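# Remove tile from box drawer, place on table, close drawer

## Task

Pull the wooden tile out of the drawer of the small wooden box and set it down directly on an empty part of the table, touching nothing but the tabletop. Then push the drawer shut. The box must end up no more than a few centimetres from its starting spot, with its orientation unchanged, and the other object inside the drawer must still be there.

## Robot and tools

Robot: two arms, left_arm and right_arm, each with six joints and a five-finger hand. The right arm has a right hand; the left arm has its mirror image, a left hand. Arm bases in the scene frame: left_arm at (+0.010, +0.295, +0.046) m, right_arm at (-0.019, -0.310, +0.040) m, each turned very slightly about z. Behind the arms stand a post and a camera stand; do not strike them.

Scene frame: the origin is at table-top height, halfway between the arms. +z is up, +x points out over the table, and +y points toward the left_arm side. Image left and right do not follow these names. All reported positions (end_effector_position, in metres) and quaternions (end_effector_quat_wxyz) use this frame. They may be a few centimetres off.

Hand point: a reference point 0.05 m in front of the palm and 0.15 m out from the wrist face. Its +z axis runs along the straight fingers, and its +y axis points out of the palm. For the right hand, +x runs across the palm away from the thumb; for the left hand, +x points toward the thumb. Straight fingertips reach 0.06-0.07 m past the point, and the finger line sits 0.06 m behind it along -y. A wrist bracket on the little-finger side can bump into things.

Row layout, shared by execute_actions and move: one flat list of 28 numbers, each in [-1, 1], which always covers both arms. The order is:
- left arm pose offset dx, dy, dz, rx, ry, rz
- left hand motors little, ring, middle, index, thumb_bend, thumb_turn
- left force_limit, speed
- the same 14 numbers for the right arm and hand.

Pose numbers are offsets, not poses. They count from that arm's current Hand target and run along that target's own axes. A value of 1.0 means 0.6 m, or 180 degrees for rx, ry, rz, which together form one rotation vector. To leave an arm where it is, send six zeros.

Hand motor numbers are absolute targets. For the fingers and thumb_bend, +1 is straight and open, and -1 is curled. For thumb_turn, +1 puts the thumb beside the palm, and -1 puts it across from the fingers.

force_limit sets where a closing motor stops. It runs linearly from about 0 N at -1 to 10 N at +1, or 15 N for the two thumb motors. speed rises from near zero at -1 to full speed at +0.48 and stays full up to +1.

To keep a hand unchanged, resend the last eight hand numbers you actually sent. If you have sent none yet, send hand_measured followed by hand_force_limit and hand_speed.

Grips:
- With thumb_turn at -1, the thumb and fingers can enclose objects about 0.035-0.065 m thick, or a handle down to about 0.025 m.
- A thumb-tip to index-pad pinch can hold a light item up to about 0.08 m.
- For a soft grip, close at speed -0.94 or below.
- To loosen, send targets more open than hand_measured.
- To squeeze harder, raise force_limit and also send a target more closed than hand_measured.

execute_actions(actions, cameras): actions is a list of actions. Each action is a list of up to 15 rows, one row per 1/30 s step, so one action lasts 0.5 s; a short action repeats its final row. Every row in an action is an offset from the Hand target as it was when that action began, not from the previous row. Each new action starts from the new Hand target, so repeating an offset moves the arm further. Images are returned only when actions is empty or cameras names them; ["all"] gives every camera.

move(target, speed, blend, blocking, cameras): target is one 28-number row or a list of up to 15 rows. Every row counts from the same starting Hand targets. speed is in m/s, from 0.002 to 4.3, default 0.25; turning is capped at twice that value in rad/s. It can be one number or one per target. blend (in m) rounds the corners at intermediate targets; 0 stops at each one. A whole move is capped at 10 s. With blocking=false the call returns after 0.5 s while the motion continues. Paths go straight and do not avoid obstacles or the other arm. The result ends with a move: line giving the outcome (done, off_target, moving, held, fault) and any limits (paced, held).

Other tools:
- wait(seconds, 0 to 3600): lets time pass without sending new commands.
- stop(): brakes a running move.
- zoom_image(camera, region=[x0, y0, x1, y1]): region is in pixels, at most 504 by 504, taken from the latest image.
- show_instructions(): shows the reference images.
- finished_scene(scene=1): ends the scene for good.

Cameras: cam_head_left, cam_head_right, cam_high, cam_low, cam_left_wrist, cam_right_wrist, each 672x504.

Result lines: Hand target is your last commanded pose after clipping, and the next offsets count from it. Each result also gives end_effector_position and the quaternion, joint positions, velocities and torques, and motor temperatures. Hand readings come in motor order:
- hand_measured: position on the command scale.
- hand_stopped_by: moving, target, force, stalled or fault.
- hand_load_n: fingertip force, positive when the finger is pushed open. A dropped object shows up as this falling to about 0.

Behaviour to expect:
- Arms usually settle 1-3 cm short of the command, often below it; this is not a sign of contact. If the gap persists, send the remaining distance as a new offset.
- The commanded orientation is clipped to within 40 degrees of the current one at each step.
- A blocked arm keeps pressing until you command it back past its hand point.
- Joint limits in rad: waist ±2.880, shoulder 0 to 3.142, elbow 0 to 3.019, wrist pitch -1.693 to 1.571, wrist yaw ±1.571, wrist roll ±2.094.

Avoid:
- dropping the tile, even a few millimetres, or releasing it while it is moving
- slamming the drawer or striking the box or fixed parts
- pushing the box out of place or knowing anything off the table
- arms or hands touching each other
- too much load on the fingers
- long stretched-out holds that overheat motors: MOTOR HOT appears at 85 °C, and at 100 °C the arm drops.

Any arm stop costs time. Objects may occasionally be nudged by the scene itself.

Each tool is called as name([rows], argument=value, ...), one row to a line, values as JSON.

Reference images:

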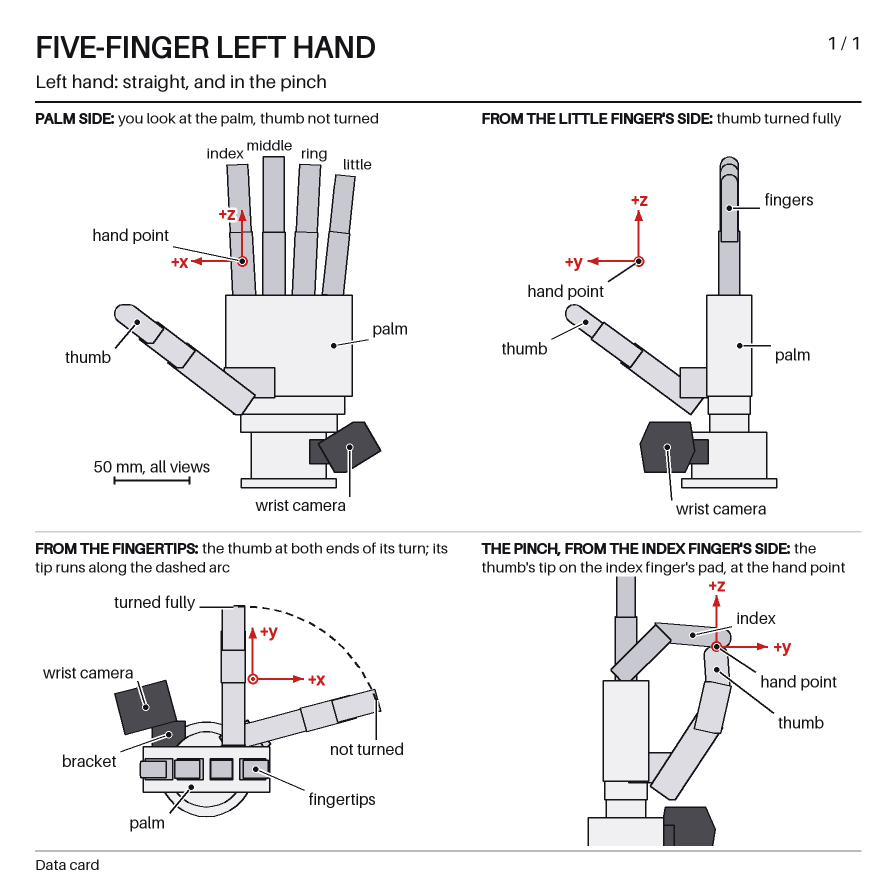

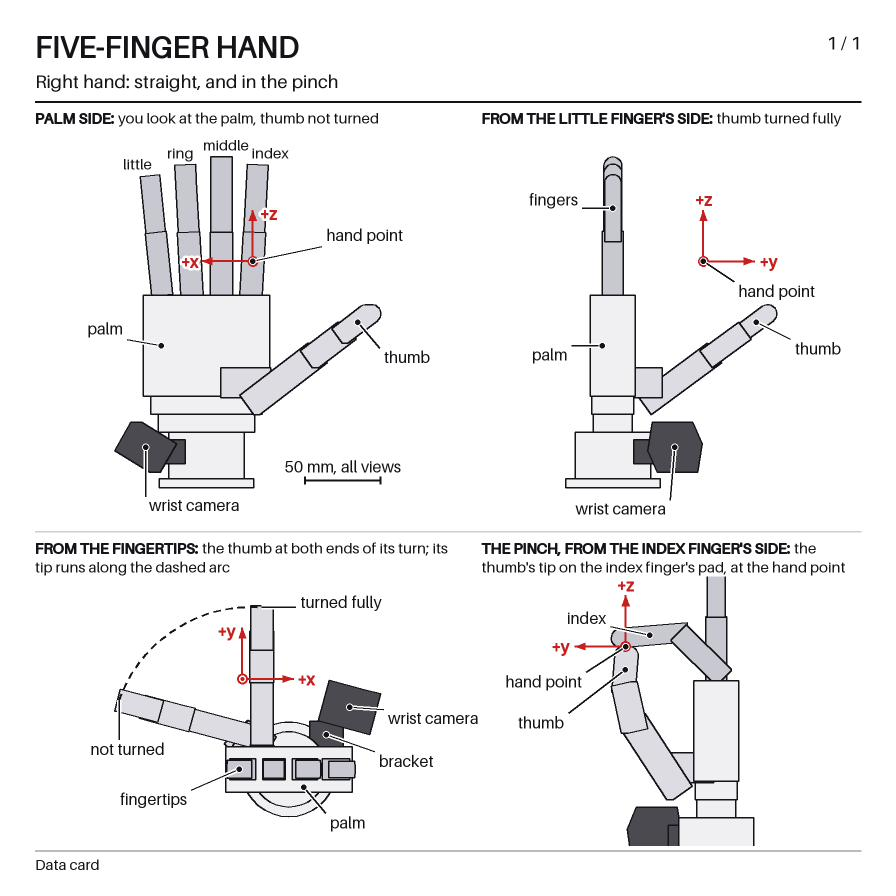

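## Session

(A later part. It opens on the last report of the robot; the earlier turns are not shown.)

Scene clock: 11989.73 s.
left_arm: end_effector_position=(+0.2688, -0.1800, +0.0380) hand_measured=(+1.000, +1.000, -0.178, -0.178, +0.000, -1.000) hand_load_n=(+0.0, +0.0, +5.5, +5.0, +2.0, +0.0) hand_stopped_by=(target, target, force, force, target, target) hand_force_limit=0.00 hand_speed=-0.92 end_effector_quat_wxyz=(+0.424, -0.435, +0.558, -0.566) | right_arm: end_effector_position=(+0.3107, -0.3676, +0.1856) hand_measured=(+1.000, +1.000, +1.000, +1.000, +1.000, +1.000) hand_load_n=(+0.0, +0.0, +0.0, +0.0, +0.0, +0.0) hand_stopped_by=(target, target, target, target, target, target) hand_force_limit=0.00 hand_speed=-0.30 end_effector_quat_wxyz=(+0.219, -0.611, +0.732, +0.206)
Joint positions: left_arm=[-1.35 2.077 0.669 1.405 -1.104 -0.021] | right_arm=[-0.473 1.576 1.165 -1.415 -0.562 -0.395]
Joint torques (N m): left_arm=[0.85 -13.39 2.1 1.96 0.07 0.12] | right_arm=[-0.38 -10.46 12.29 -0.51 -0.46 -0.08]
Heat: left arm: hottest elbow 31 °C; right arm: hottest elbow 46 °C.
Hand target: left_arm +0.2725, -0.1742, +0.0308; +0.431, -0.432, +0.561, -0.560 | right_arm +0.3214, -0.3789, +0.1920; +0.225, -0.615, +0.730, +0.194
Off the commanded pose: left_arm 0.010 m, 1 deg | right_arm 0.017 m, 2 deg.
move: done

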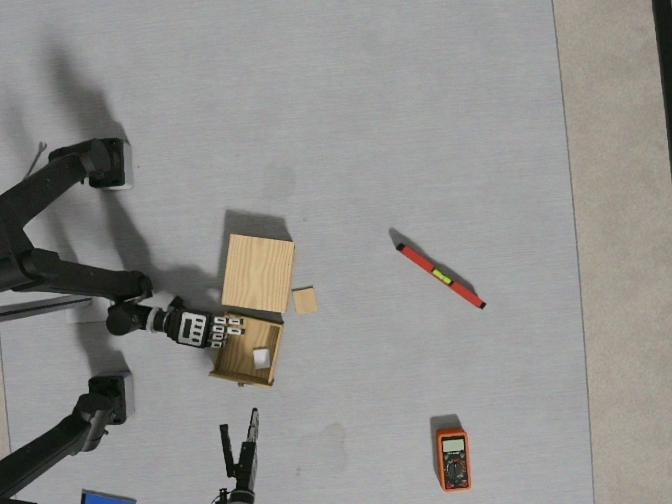

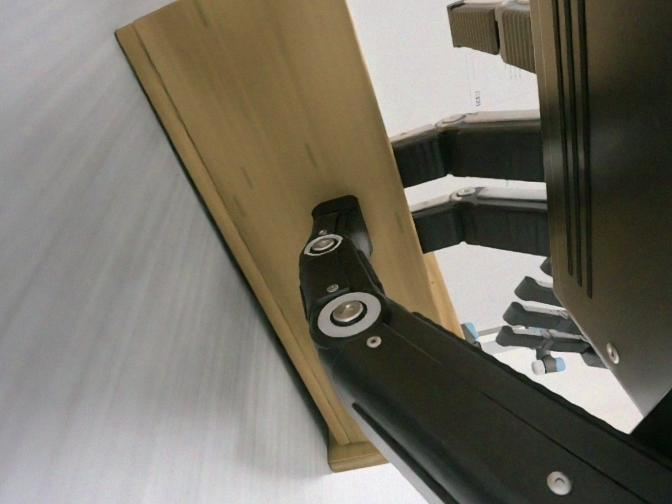

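move([
  [0.0097,-0.034,0.0026,0,0,0,1,1,-0.25,-0.25,0,-1,0,-0.92,0,0,0,0,0,0,1,1,1,1,1,1,0,-0.3],
], speed=0.03, cameras=["cam_high","cam_left_wrist","cam_right_wrist"])

zoom_image(camera="cam_left_wrist", region=[90, 0, 410, 240])

zoom_image(camera="cam_right_wrist", region=[160, 0, 440, 280])

Scene clock: 12011.10 s.
left_arm: end_effector_position=(+0.2690, -0.1807, +0.0425) hand_measured=(+1.000, +1.000, -0.178, -0.178, +0.000, -1.000) hand_load_n=(+0.0, +0.0, +5.5, +4.5, +2.0, +0.0) hand_stopped_by=(target, target, force, force, target, target) hand_force_limit=0.00 hand_speed=-0.92 end_effector_quat_wxyz=(+0.427, -0.432, +0.563, -0.561) | right_arm: end_effector_position=(+0.3107, -0.3676, +0.1856) hand_measured=(+1.000, +1.000, +1.000, +1.000, +1.000, +1.000) hand_load_n=(+0.0, +0.0, +0.0, +0.0, +0.0, +0.0) hand_stopped_by=(target, target, target, target, target, target) hand_force_limit=0.00 hand_speed=-0.30 end_effector_quat_wxyz=(+0.219, -0.611, +0.732, +0.206)
Joint positions: left_arm=[-1.35 2.054 0.669 1.369 -1.104 -0.017] | right_arm=[-0.473 1.576 1.165 -1.415 -0.562 -0.395]
Joint torques (N m): left_arm=[0.79 -16.91 2.51 0.95 -0.07 0.11] | right_arm=[-0.38 -10.4 12.27 -0.5 -0.45 -0.08]
Heat: left arm: hottest elbow 30 °C; right arm: hottest elbow 46 °C.
Hand target: left_arm +0.2726, -0.1802, +0.0512; +0.430, -0.432, +0.561, -0.560 | right_arm +0.3214, -0.3789, +0.1920; +0.225, -0.615, +0.730, +0.194
Off the commanded pose: left_arm 0.009 m, 0 deg | right_arm 0.017 m, 2 deg.
move: done

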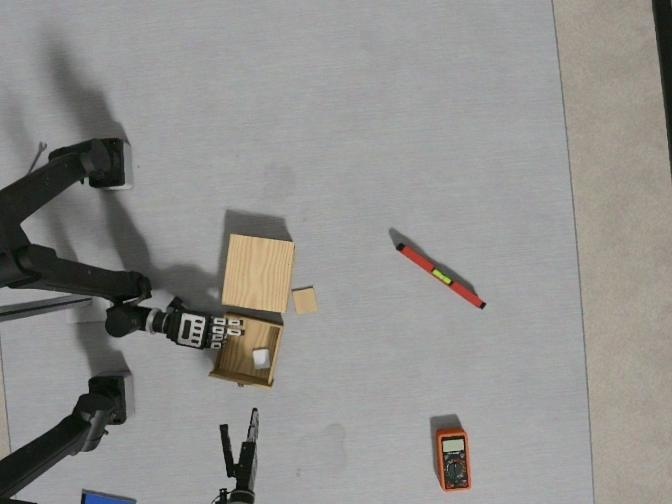

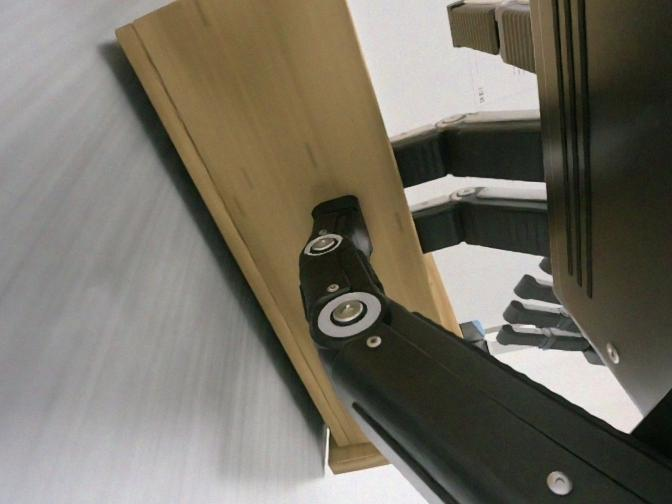

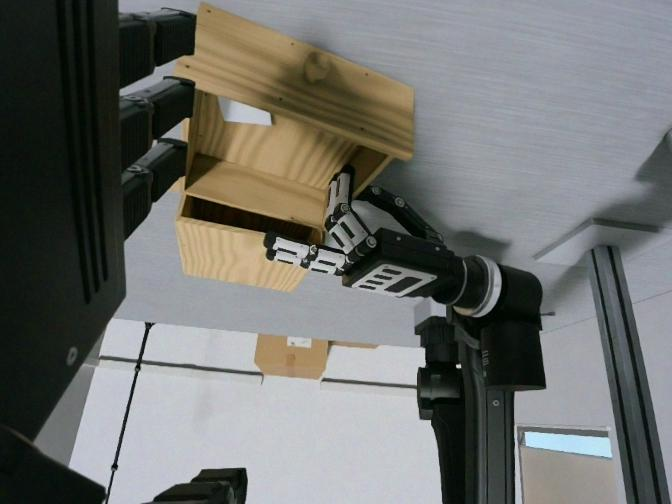

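Scaled by 1.575 from the camera's image (finer frame: 960x720).

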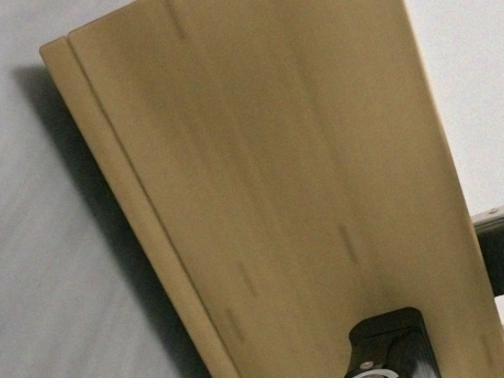

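Scaled by 1.800 from the camera's image (finer frame: 960x720).

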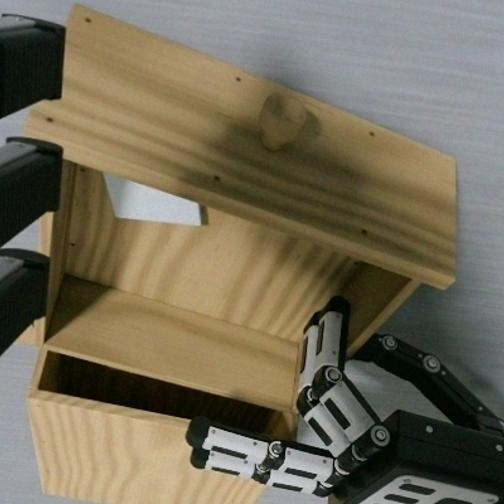

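move([
  [0,0,0,0,0,0,1,1,-0.25,-0.25,0,-1,0,-0.92,0.0825,-0.0233,0.0462,0,0,0,1,1,1,1,1,1,0,-0.3],
], speed=0.08, cameras=["cam_right_wrist"])

zoom_image(camera="cam_right_wrist", region=[160, 0, 440, 280])

Scene clock: 12048.53 s.
left_arm: end_effector_position=(+0.2690, -0.1807, +0.0425) hand_measured=(+1.000, +1.000, -0.178, -0.178, +0.000, -1.000) hand_load_n=(+0.0, +0.0, +5.5, +5.0, +1.5, +0.0) hand_stopped_by=(target, target, force, force, target, target) hand_force_limit=0.00 hand_speed=-0.92 end_effector_quat_wxyz=(+0.427, -0.432, +0.563, -0.561) | right_arm: end_effector_position=(+0.3180, -0.3914, +0.1367) hand_measured=(+1.000, +1.000, +1.000, +1.000, +1.000, +1.000) hand_load_n=(+0.0, +0.0, +0.0, +0.0, +0.0, +0.0) hand_stopped_by=(target, target, target, target, target, target) hand_force_limit=0.00 hand_speed=-0.30 end_effector_quat_wxyz=(+0.216, -0.610, +0.732, +0.215)
Joint positions: left_arm=[-1.35 2.054 0.669 1.369 -1.104 -0.017] | right_arm=[-0.512 1.696 1.165 -1.338 -0.552 -0.442]
Joint torques (N m): left_arm=[0.67 -17.08 2.55 0.94 -0.09 0.11] | right_arm=[-0.62 -12.16 11.44 0.03 -0.45 -0.08]
Heat: left arm: hottest shoulder 30 °C; right arm: hottest elbow 47 °C.
Hand target: left_arm +0.2726, -0.1802, +0.0512; +0.430, -0.432, +0.561, -0.560 | right_arm +0.3307, -0.4060, +0.1410; +0.225, -0.616, +0.730, +0.194
Off the commanded pose: left_arm 0.009 m, 0 deg | right_arm 0.020 m, 3 deg.
move: off_target (right_arm)

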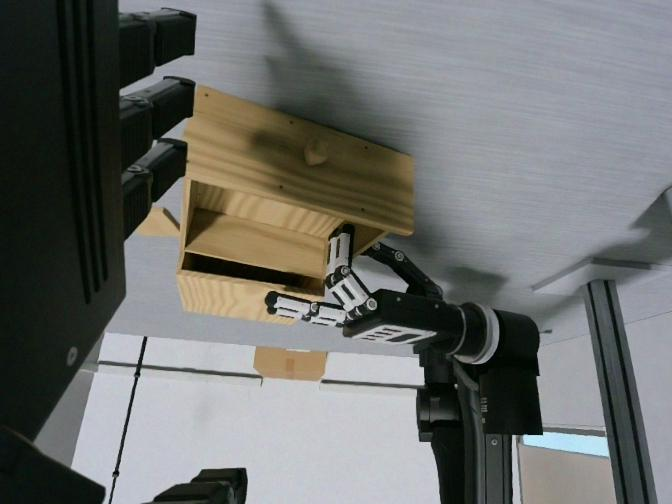

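Scaled by 1.800 from the camera's image (finer frame: 960x720).

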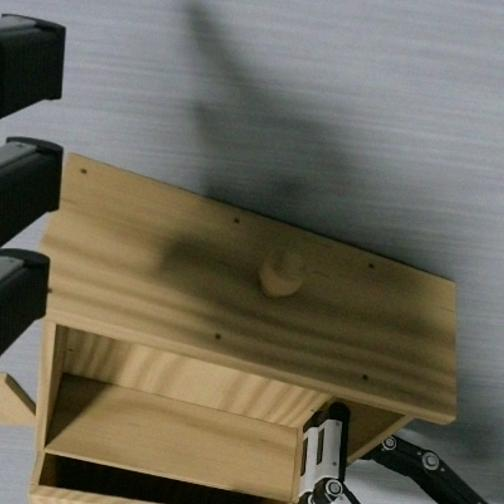

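zoom_image(camera="cam_right_wrist", region=[170, 230, 350, 330])

zoom_image(camera="cam_right_wrist", region=[260, 260, 350, 325])

Scaled by 2.800 from the camera's image (finer frame: 960x720).

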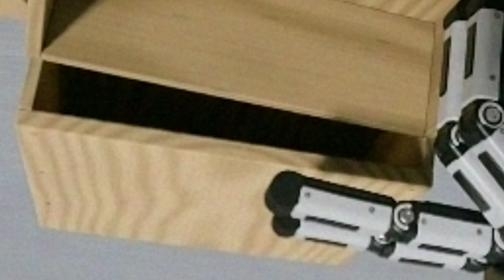

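Scaled by 5.600 from the camera's image (finer frame: 960x720).

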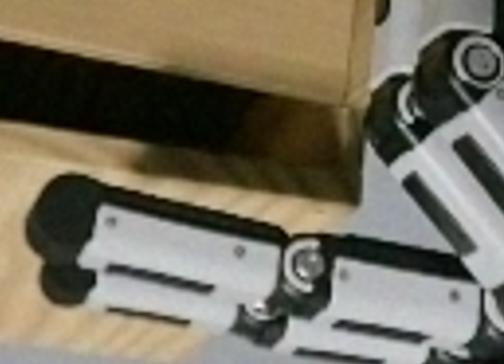

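execute_actions(actions=[], cameras=["cam_high"])

zoom_image(camera="cam_high", region=[200, 280, 300, 400])

Scene clock: 12068.67 s.
left_arm: end_effector_position=(+0.2690, -0.1807, +0.0425) hand_measured=(+1.000, +1.000, -0.178, -0.178, +0.000, -1.000) hand_load_n=(+0.0, +0.0, +5.5, +4.5, +2.0, +0.0) hand_stopped_by=(target, target, force, force, target, target) hand_force_limit=0.00 hand_speed=-0.92 end_effector_quat_wxyz=(+0.427, -0.432, +0.563, -0.561) | right_arm: end_effector_position=(+0.3179, -0.3914, +0.1367) hand_measured=(+1.000, +1.000, +1.000, +1.000, +1.000, +1.000) hand_load_n=(+0.0, +0.0, +0.0, +0.0, +0.0, +0.0) hand_stopped_by=(target, target, target, target, target, target) hand_force_limit=0.00 hand_speed=-0.30 end_effector_quat_wxyz=(+0.216, -0.610, +0.731, +0.215)
Joint positions: left_arm=[-1.35 2.054 0.669 1.369 -1.104 -0.017] | right_arm=[-0.512 1.696 1.165 -1.338 -0.552 -0.443]
Joint velocities: within noise
Joint torques (N m): left_arm=[0.62 -16.91 2.56 0.96 -0.07 0.12] | right_arm=[-0.56 -12.22 11.44 0.06 -0.45 -0.08]
Motor temperatures (°C): left_arm=[26 30 29 28 25 29] | right_arm=[29 32 46 24 26 29]
Heat: left arm: hottest shoulder 30 °C; right arm: hottest elbow 46 °C.
Hand target: left_arm +0.2726, -0.1802, +0.0512; +0.430, -0.432, +0.561, -0.560 | right_arm +0.3307, -0.4060, +0.1410; +0.225, -0.616, +0.730, +0.194
Off the commanded pose: left_arm 0.009 m, 0 deg | right_arm 0.020 m, 3 deg.
Images, in order (width x height): cam_high 672x504.

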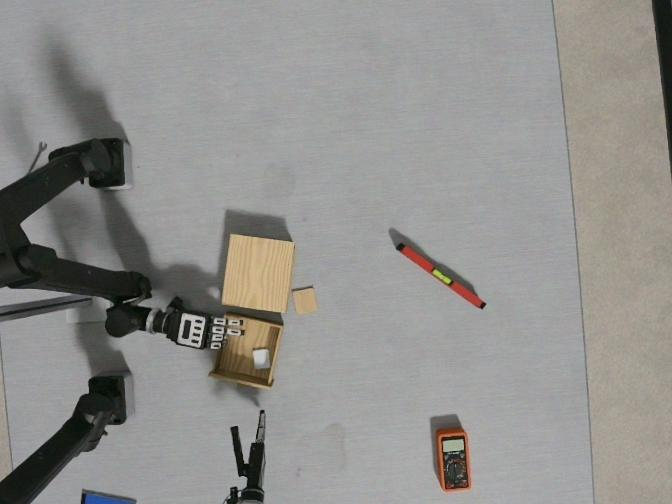

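Scaled by 4.200 from the camera's image (finer frame: 960x720).

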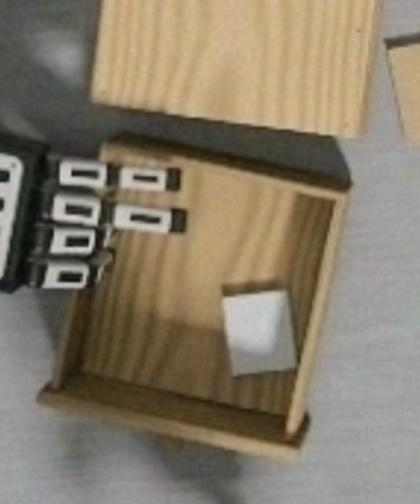

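move([
  [-0.0282,0,-0.0011,0,0,0,1,1,-0.25,-0.25,0,-1,0,-0.92,0,0,0,0,0,0,1,1,1,1,1,1,0,-0.3],
], speed=0.03, cameras=["cam_high","cam_left_wrist","cam_right_wrist"])

zoom_image(camera="cam_right_wrist", region=[170, 230, 350, 330])

zoom_image(camera="cam_high", region=[200, 280, 300, 400])

Scene clock: 12094.53 s.
left_arm: end_effector_position=(+0.2717, -0.1662, +0.0403) hand_measured=(+1.000, +1.000, -0.178, -0.178, +0.000, -1.000) hand_load_n=(+0.0, +0.0, +6.0, +4.5, +2.5, +0.0) hand_stopped_by=(target, target, force, force, target, target) hand_force_limit=0.00 hand_speed=-0.92 end_effector_quat_wxyz=(+0.430, -0.429, +0.570, -0.554) | right_arm: end_effector_position=(+0.3179, -0.3914, +0.1367) hand_measured=(+1.000, +1.000, +1.000, +1.000, +1.000, +1.000) hand_load_n=(+0.0, +0.0, +0.0, +0.0, -0.5, +0.0) hand_stopped_by=(target, target, target, target, target, target) hand_force_limit=0.00 hand_speed=-0.30 end_effector_quat_wxyz=(+0.216, -0.610, +0.731, +0.215)
Joint positions: left_arm=[-1.335 2.04 0.634 1.37 -1.088 -0.017] | right_arm=[-0.512 1.696 1.165 -1.338 -0.552 -0.443]
Joint torques (N m): left_arm=[0.97 -16.26 1.85 2.06 0 0.1] | right_arm=[-0.62 -12.22 11.45 0.03 -0.45 -0.08]
Heat: left arm: hottest shoulder 31 °C; right arm: hottest elbow 46 °C.
Hand target: left_arm +0.2763, -0.1637, +0.0512; +0.430, -0.432, +0.561, -0.560 | right_arm +0.3307, -0.4060, +0.1410; +0.225, -0.616, +0.730, +0.194
Off the commanded pose: left_arm 0.012 m, 1 deg | right_arm 0.020 m, 3 deg.
move: off_target (left_arm)

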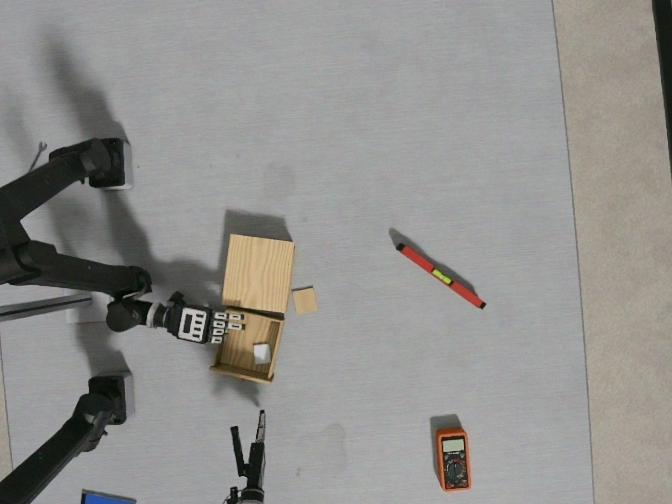

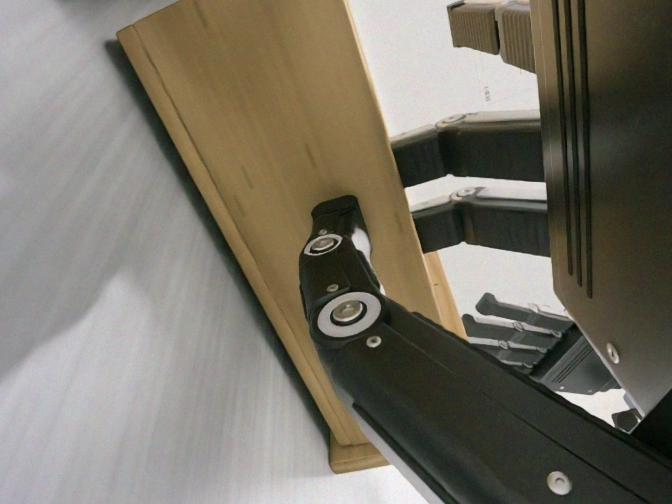

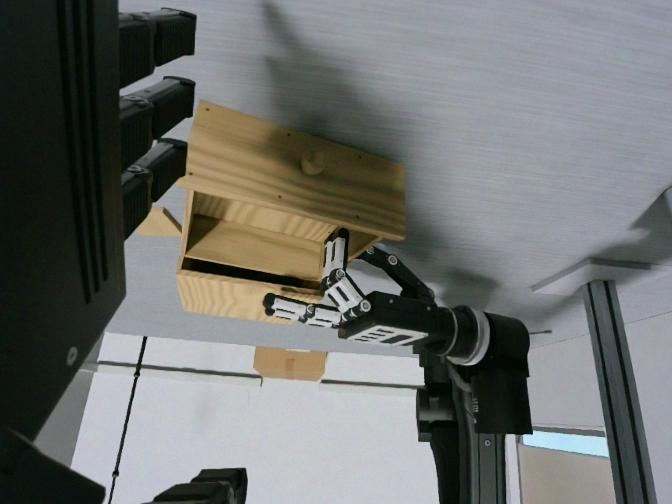

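Scaled by 2.800 from the camera's image (finer frame: 960x720).

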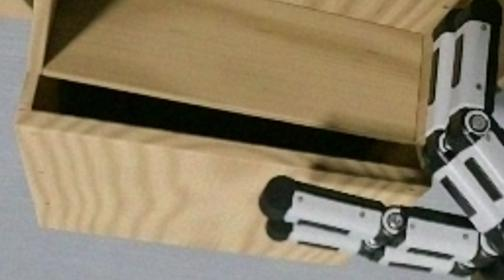

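Scaled by 4.200 from the camera's image (finer frame: 960x720).

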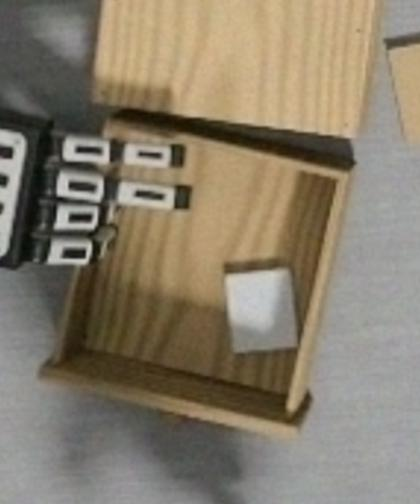

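zoom_image(camera="cam_right_wrist", region=[290, 220, 350, 300])

zoom_image(camera="cam_right_wrist", region=[160, 180, 230, 280])

Scaled by 6.300 from the camera's image (finer frame: 960x720).

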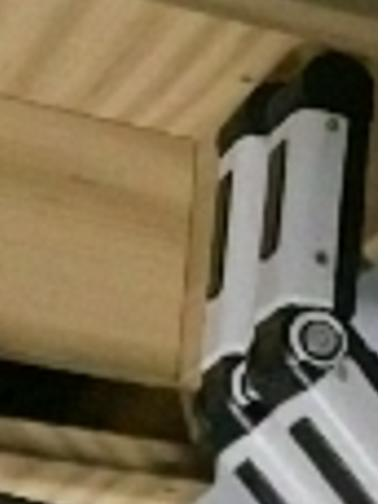

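Scaled by 5.040 from the camera's image (finer frame: 960x720).

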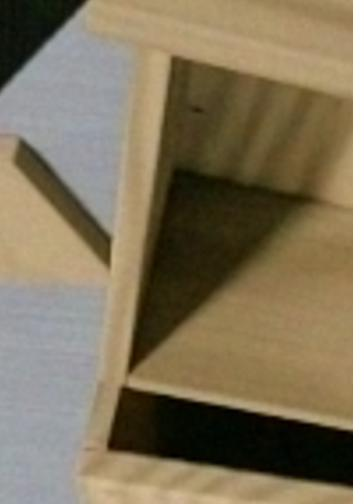

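move([
  [-0.0149,-0.0022,-0.001,0,0,0,1,1,-0.25,-0.25,0,-1,0,-0.92,0,0,0,0,0,0,1,1,1,1,1,1,0,-0.3],
], speed=0.03, cameras=["cam_high","cam_left_wrist","cam_right_wrist"])

zoom_image(camera="cam_right_wrist", region=[290, 220, 350, 300])

zoom_image(camera="cam_high", region=[200, 280, 300, 400])

Scene clock: 12143.33 s.
left_arm: end_effector_position=(+0.2734, -0.1572, +0.0414) hand_measured=(+1.000, +1.000, -0.178, -0.178, +0.000, -1.000) hand_load_n=(+0.0, +0.0, +6.0, +4.5, +2.0, +0.0) hand_stopped_by=(target, target, force, force, target, target) hand_force_limit=0.00 hand_speed=-0.92 end_effector_quat_wxyz=(+0.430, -0.428, +0.570, -0.554) | right_arm: end_effector_position=(+0.3179, -0.3914, +0.1367) hand_measured=(+1.000, +1.000, +1.000, +1.000, +1.000, +1.000) hand_load_n=(+0.0, +0.0, +0.0, +0.0, +0.0, +0.0) hand_stopped_by=(target, target, target, target, target, target) hand_force_limit=0.00 hand_speed=-0.30 end_effector_quat_wxyz=(+0.216, -0.610, +0.731, +0.215)
Joint positions: left_arm=[-1.326 2.03 0.609 1.384 -1.079 -0.017] | right_arm=[-0.512 1.696 1.165 -1.338 -0.552 -0.443]
Joint torques (N m): left_arm=[0.91 -16.09 1.73 2.07 -0.01 0.11] | right_arm=[-0.62 -12.16 11.45 0.03 -0.45 -0.08]
Heat: left arm: hottest shoulder 31 °C; right arm: hottest elbow 46 °C.
Hand target: left_arm +0.2780, -0.1548, +0.0525; +0.430, -0.432, +0.561, -0.560 | right_arm +0.3307, -0.4060, +0.1410; +0.225, -0.616, +0.730, +0.194
Off the commanded pose: left_arm 0.012 m, 1 deg | right_arm 0.020 m, 3 deg.
move: off_target (left_arm)

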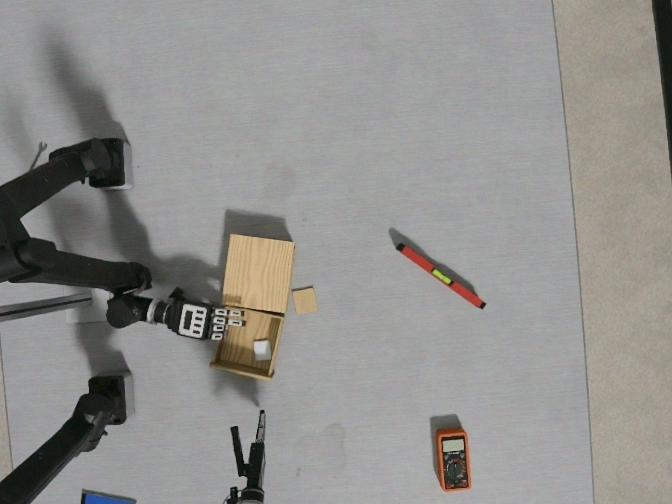

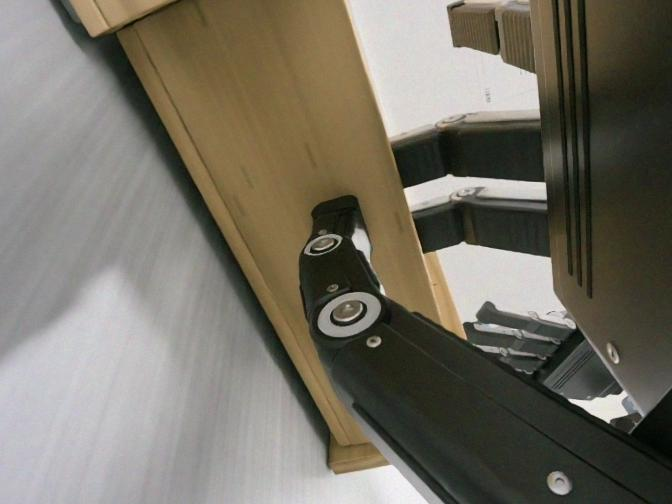

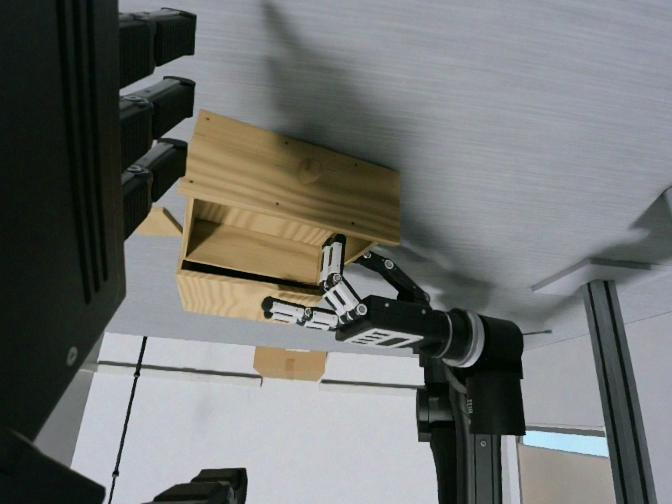

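Scaled by 6.300 from the camera's image (finer frame: 960x720).

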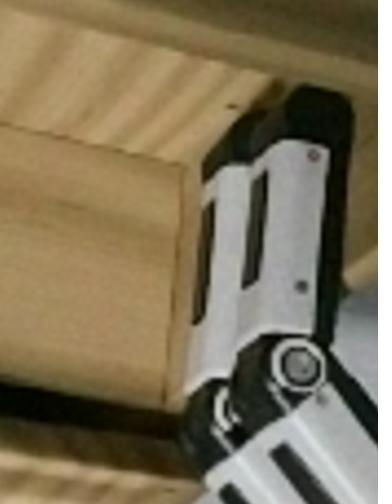

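Scaled by 4.200 from the camera's image (finer frame: 960x720).

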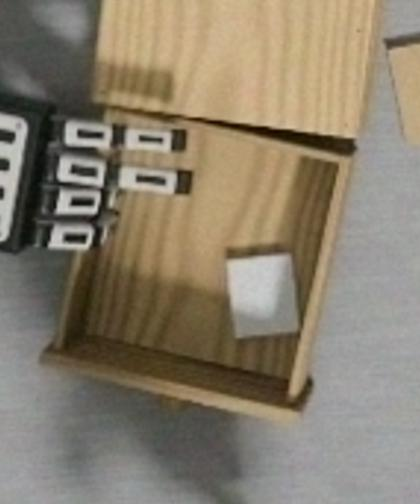

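zoom_image(camera="cam_left_wrist", region=[50, 0, 210, 110])

Scaled by 3.150 from the camera's image (finer frame: 960x720).

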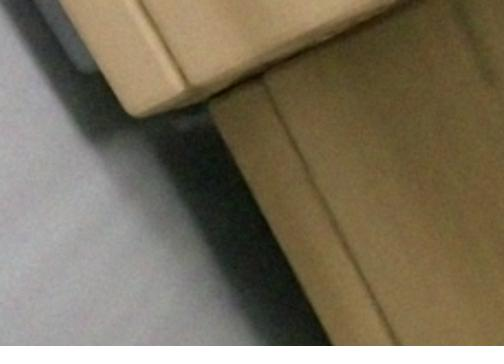

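zoom_image(camera="cam_left_wrist", region=[80, 0, 170, 60])

Scaled by 5.600 from the camera's image (finer frame: 960x720).

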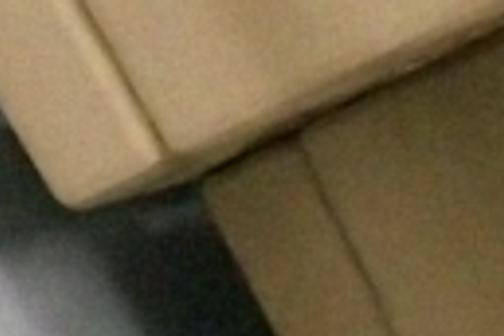

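move([
  [-0.0098,0,-0.001,0,0,0,1,1,-0.25,-0.25,0,-1,0,-0.92,0,0,0,0,0,0,1,1,1,1,1,1,0,-0.3],
], speed=0.03, cameras=["cam_left_wrist","cam_right_wrist","cam_high"])

zoom_image(camera="cam_left_wrist", region=[80, 0, 170, 60])

zoom_image(camera="cam_high", region=[200, 280, 300, 400])

Scene clock: 12188.23 s.
left_arm: end_effector_position=(+0.2727, -0.1533, +0.0416) hand_measured=(+1.000, +1.000, -0.178, -0.178, +0.000, -1.000) hand_load_n=(+0.0, +0.0, +6.0, +4.5, +2.0, +0.0) hand_stopped_by=(target, target, force, force, target, target) hand_force_limit=0.00 hand_speed=-0.92 end_effector_quat_wxyz=(+0.428, -0.427, +0.571, -0.555) | right_arm: end_effector_position=(+0.3179, -0.3914, +0.1367) hand_measured=(+1.000, +1.000, +1.000, +1.000, +1.000, +1.000) hand_load_n=(+0.0, +0.0, +0.0, +0.0, +0.0, +0.0) hand_stopped_by=(target, target, target, target, target, target) hand_force_limit=0.00 hand_speed=-0.30 end_effector_quat_wxyz=(+0.216, -0.610, +0.731, +0.215)
Joint positions: left_arm=[-1.323 2.028 0.596 1.395 -1.071 -0.017] | right_arm=[-0.512 1.696 1.165 -1.338 -0.552 -0.443]
Joint torques (N m): left_arm=[1.14 -15.79 1.54 2.07 -0.11 0.11] | right_arm=[-0.62 -12.22 11.44 0.02 -0.45 -0.08]
Heat: left arm: hottest shoulder 31 °C; right arm: hottest elbow 46 °C.
Hand target: left_arm +0.2789, -0.1490, +0.0525; +0.431, -0.432, +0.561, -0.560 | right_arm +0.3307, -0.4060, +0.1410; +0.225, -0.616, +0.730, +0.194
Off the commanded pose: left_arm 0.013 m, 1 deg | right_arm 0.020 m, 3 deg.
move: off_target (left_arm)
Images, in order (width x height): cam_high 672x504, cam_left_wrist 672x504, cam_right_wrist 672x504.

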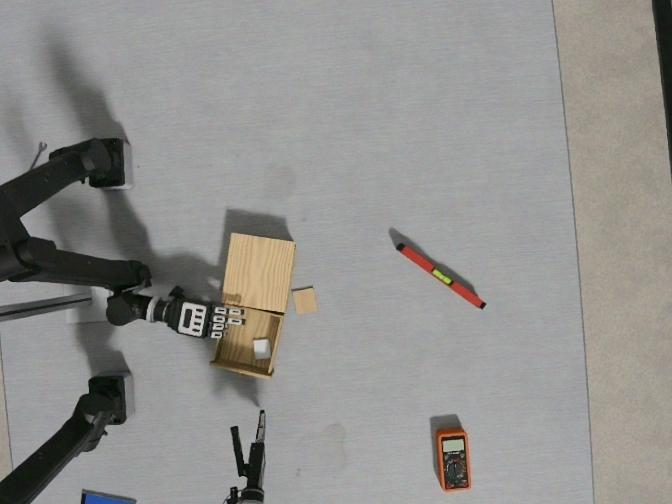

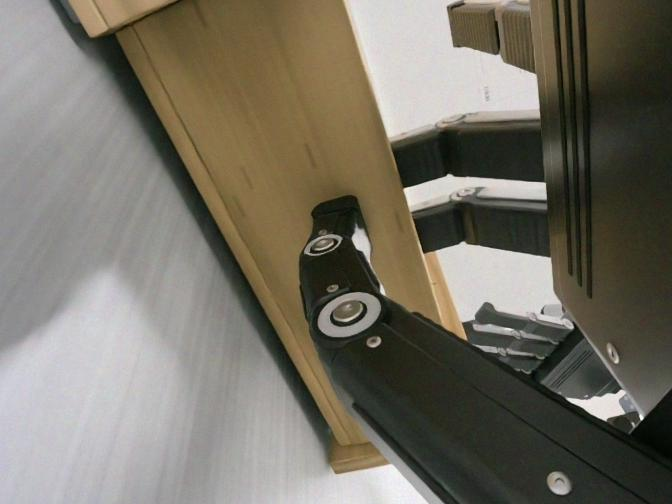

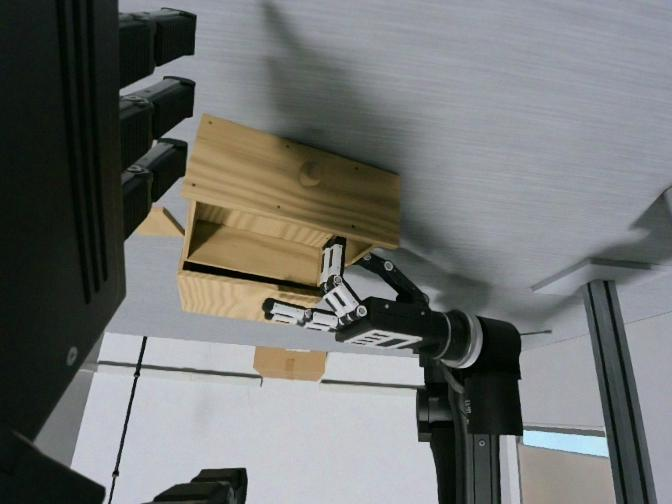

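Scaled by 5.600 from the camera's image (finer frame: 960x720).

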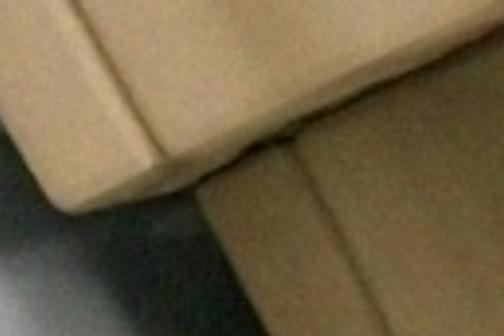

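Scaled by 4.200 from the camera's image (finer frame: 960x720).

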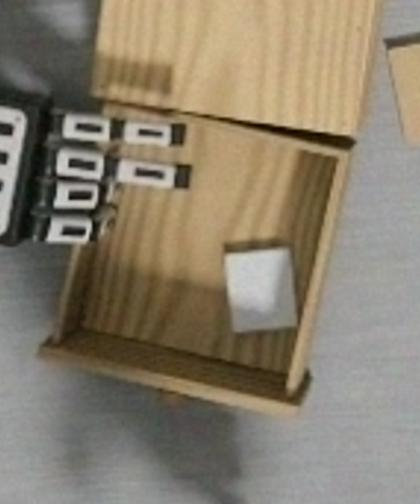

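zoom_image(camera="cam_high", region=[180, 220, 340, 400])

zoom_image(camera="cam_left_wrist", region=[50, 0, 130, 60])

zoom_image(camera="cam_right_wrist", region=[170, 190, 350, 330])

Scaled by 2.800 from the camera's image (finer frame: 960x720).

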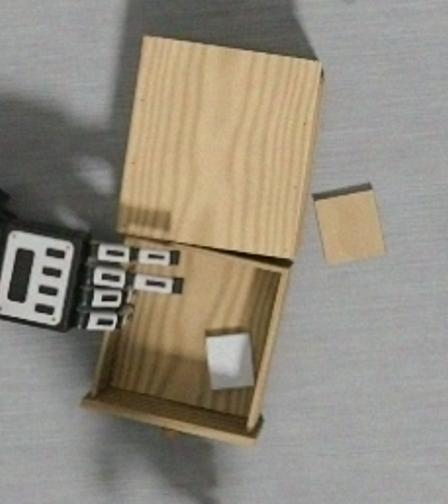

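Scaled by 6.300 from the camera's image (finer frame: 960x720).

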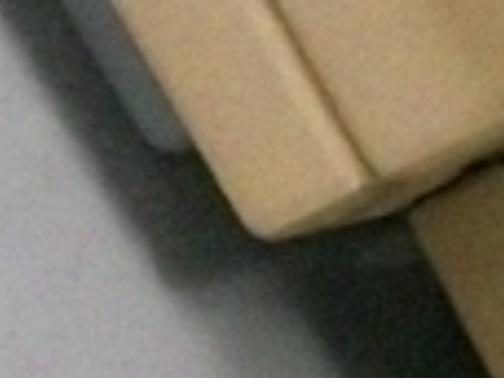

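Scaled by 2.800 from the camera's image (finer frame: 960x720).

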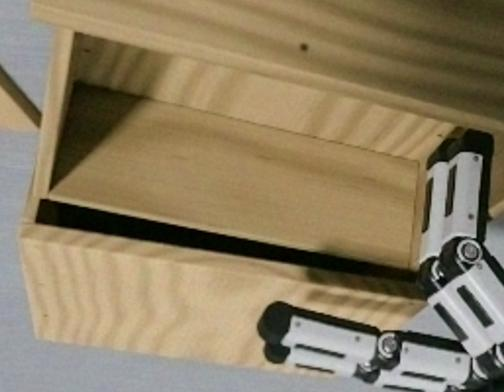

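move([
  [0.025,0.0042,0.0099,0,0,0,1,1,-0.25,-0.25,0,-1,0,-0.92,0,0,0,0,0,0,1,1,1,1,1,1,0,-0.3],
], speed=0.03, cameras=["cam_left_wrist","cam_right_wrist","cam_high"])

zoom_image(camera="cam_left_wrist", region=[50, 0, 170, 80])

zoom_image(camera="cam_right_wrist", region=[170, 190, 350, 330])

Scene clock: 12279.20 s.
left_arm: end_effector_position=(+0.2743, -0.1585, +0.0449) hand_measured=(+1.000, +1.000, -0.178, -0.178, +0.000, -1.000) hand_load_n=(+0.0, +0.0, +5.5, +4.5, +1.5, +0.0) hand_stopped_by=(target, target, force, force, target, target) hand_force_limit=0.00 hand_speed=-0.92 end_effector_quat_wxyz=(+0.427, -0.430, +0.566, -0.559) | right_arm: end_effector_position=(+0.3179, -0.3914, +0.1367) hand_measured=(+1.000, +1.000, +1.000, +1.000, +1.000, +1.000) hand_load_n=(+0.0, +0.0, +0.0, +0.0, +0.0, +0.0) hand_stopped_by=(target, target, target, target, target, target) hand_force_limit=0.00 hand_speed=-0.30 end_effector_quat_wxyz=(+0.216, -0.610, +0.731, +0.215)
Joint positions: left_arm=[-1.323 2.028 0.609 1.395 -1.074 -0.016] | right_arm=[-0.512 1.696 1.165 -1.338 -0.552 -0.443]
Joint torques (N m): left_arm=[0.62 -14.45 4.26 1.09 -0.14 0.1] | right_arm=[-0.62 -12.22 11.44 0.03 -0.45 -0.08]
Heat: left arm: hottest shoulder 30 °C; right arm: hottest elbow 46 °C.
Hand target: left_arm +0.2808, -0.1651, +0.0501; +0.430, -0.432, +0.561, -0.560 | right_arm +0.3307, -0.4060, +0.1410; +0.225, -0.616, +0.730, +0.194
Off the commanded pose: left_arm 0.011 m, 1 deg | right_arm 0.020 m, 3 deg.
move: off_target (left_arm)
Images, in order (width x height): cam_high 672x504, cam_left_wrist 672x504, cam_right_wrist 672x504.

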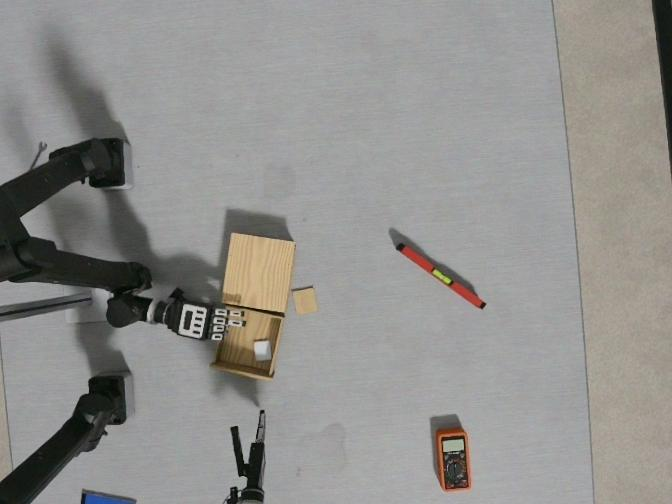

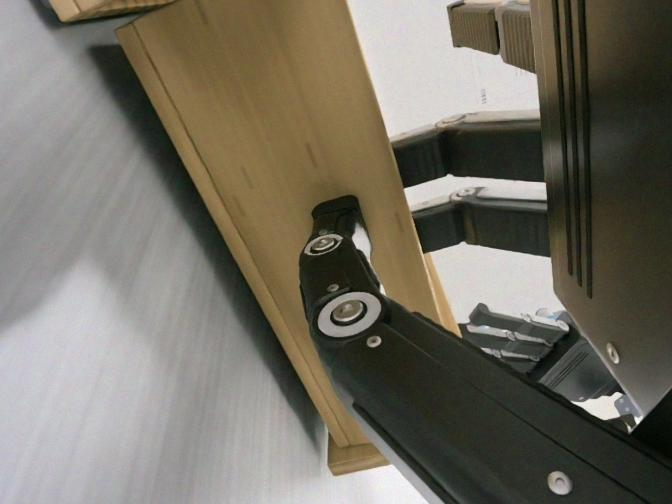

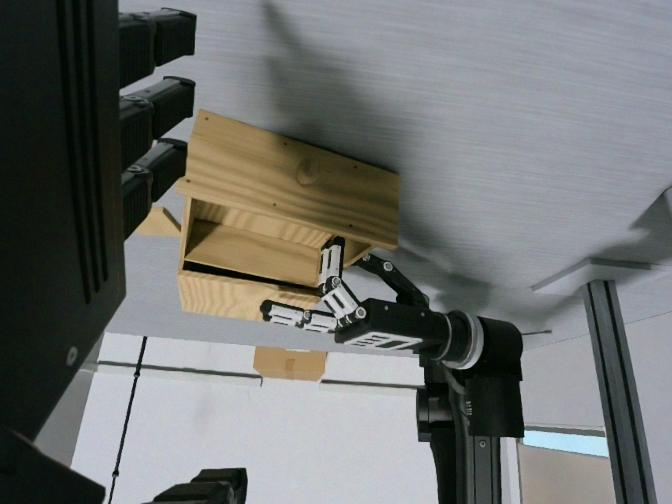

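Scaled by 4.200 from the camera's image (finer frame: 960x720).

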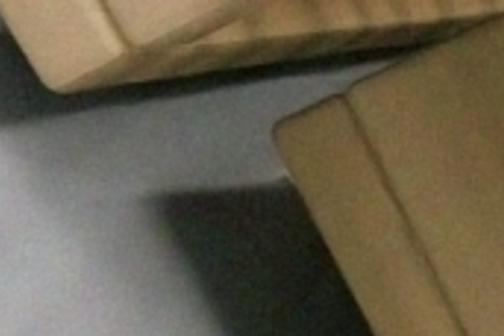

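Scaled by 2.800 from the camera's image (finer frame: 960x720).

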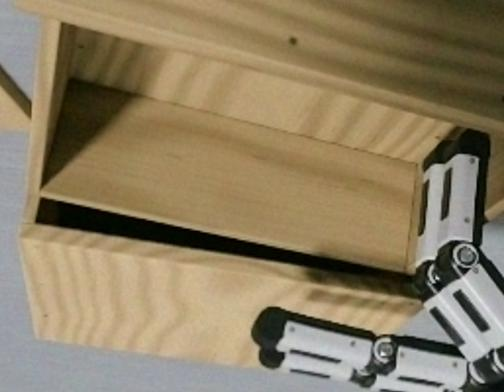

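move([
  [0.0046,-0.0107,-0.0174,0,0,0,1,1,-0.25,-0.25,0,-1,0,-0.92,0,0,0,0,0,0,1,1,1,1,1,1,0,-0.3],
], speed=0.03, cameras=["cam_left_wrist"])

zoom_image(camera="cam_left_wrist", region=[50, 0, 170, 80])

Scene clock: 12341.13 s.
left_arm: end_effector_position=(+0.2722, -0.1558, +0.0445) hand_measured=(+1.000, +1.000, -0.178, -0.178, +0.000, -1.000) hand_load_n=(+0.0, +0.0, +5.5, +5.0, +2.0, +0.0) hand_stopped_by=(target, target, force, force, target, target) hand_force_limit=0.00 hand_speed=-0.92 end_effector_quat_wxyz=(+0.433, -0.433, +0.565, -0.553) | right_arm: end_effector_position=(+0.3179, -0.3914, +0.1367) hand_measured=(+1.000, +1.000, +1.000, +1.000, +1.000, +1.000) hand_load_n=(+0.0, +0.0, +0.0, +0.0, +0.0, +0.0) hand_stopped_by=(target, target, target, target, target, target) hand_force_limit=0.00 hand_speed=-0.30 end_effector_quat_wxyz=(+0.216, -0.610, +0.731, +0.215)
Joint positions: left_arm=[-1.333 2.025 0.609 1.385 -1.101 -0.016] | right_arm=[-0.512 1.696 1.165 -1.338 -0.552 -0.443]
Joint torques (N m): left_arm=[-0.62 -16.44 3.41 0.85 -0.17 0.12] | right_arm=[-0.62 -12.22 11.45 0.03 -0.45 -0.08]
Heat: left arm: hottest shoulder 30 °C; right arm: hottest elbow 46 °C.
Hand target: left_arm +0.2700, -0.1651, +0.0565; +0.430, -0.432, +0.561, -0.560 | right_arm +0.3307, -0.4060, +0.1410; +0.225, -0.616, +0.730, +0.194
Off the commanded pose: left_arm 0.015 m, 1 deg | right_arm 0.020 m, 3 deg.
move: off_target (left_arm)

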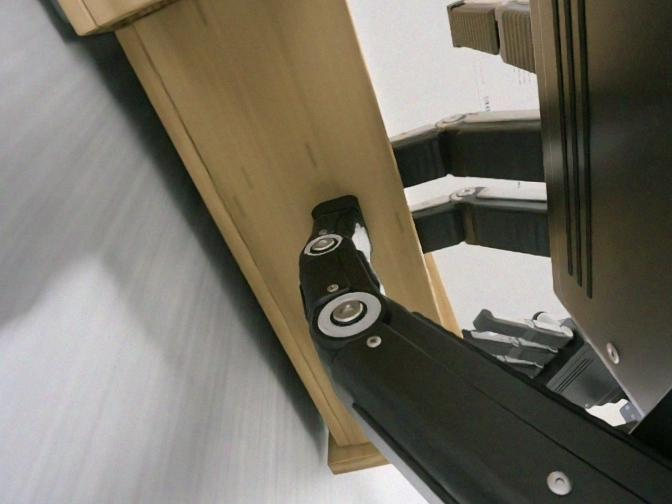

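Scaled by 4.200 from the camera's image (finer frame: 960x720).

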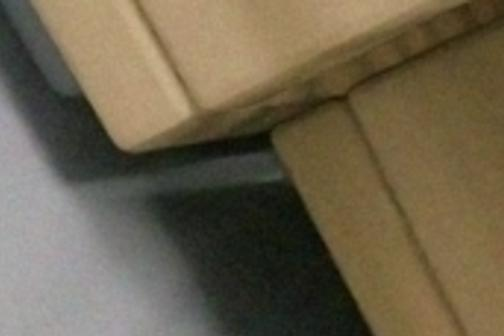

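zoom_image(camera="cam_left_wrist", region=[75, 0, 165, 50])

Scaled by 5.600 from the camera's image (finer frame: 960x720).

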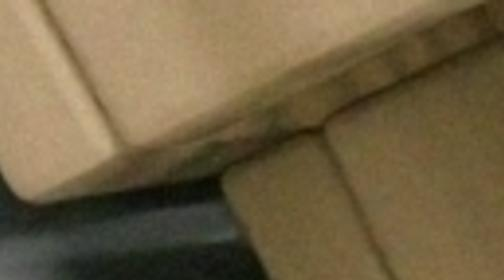

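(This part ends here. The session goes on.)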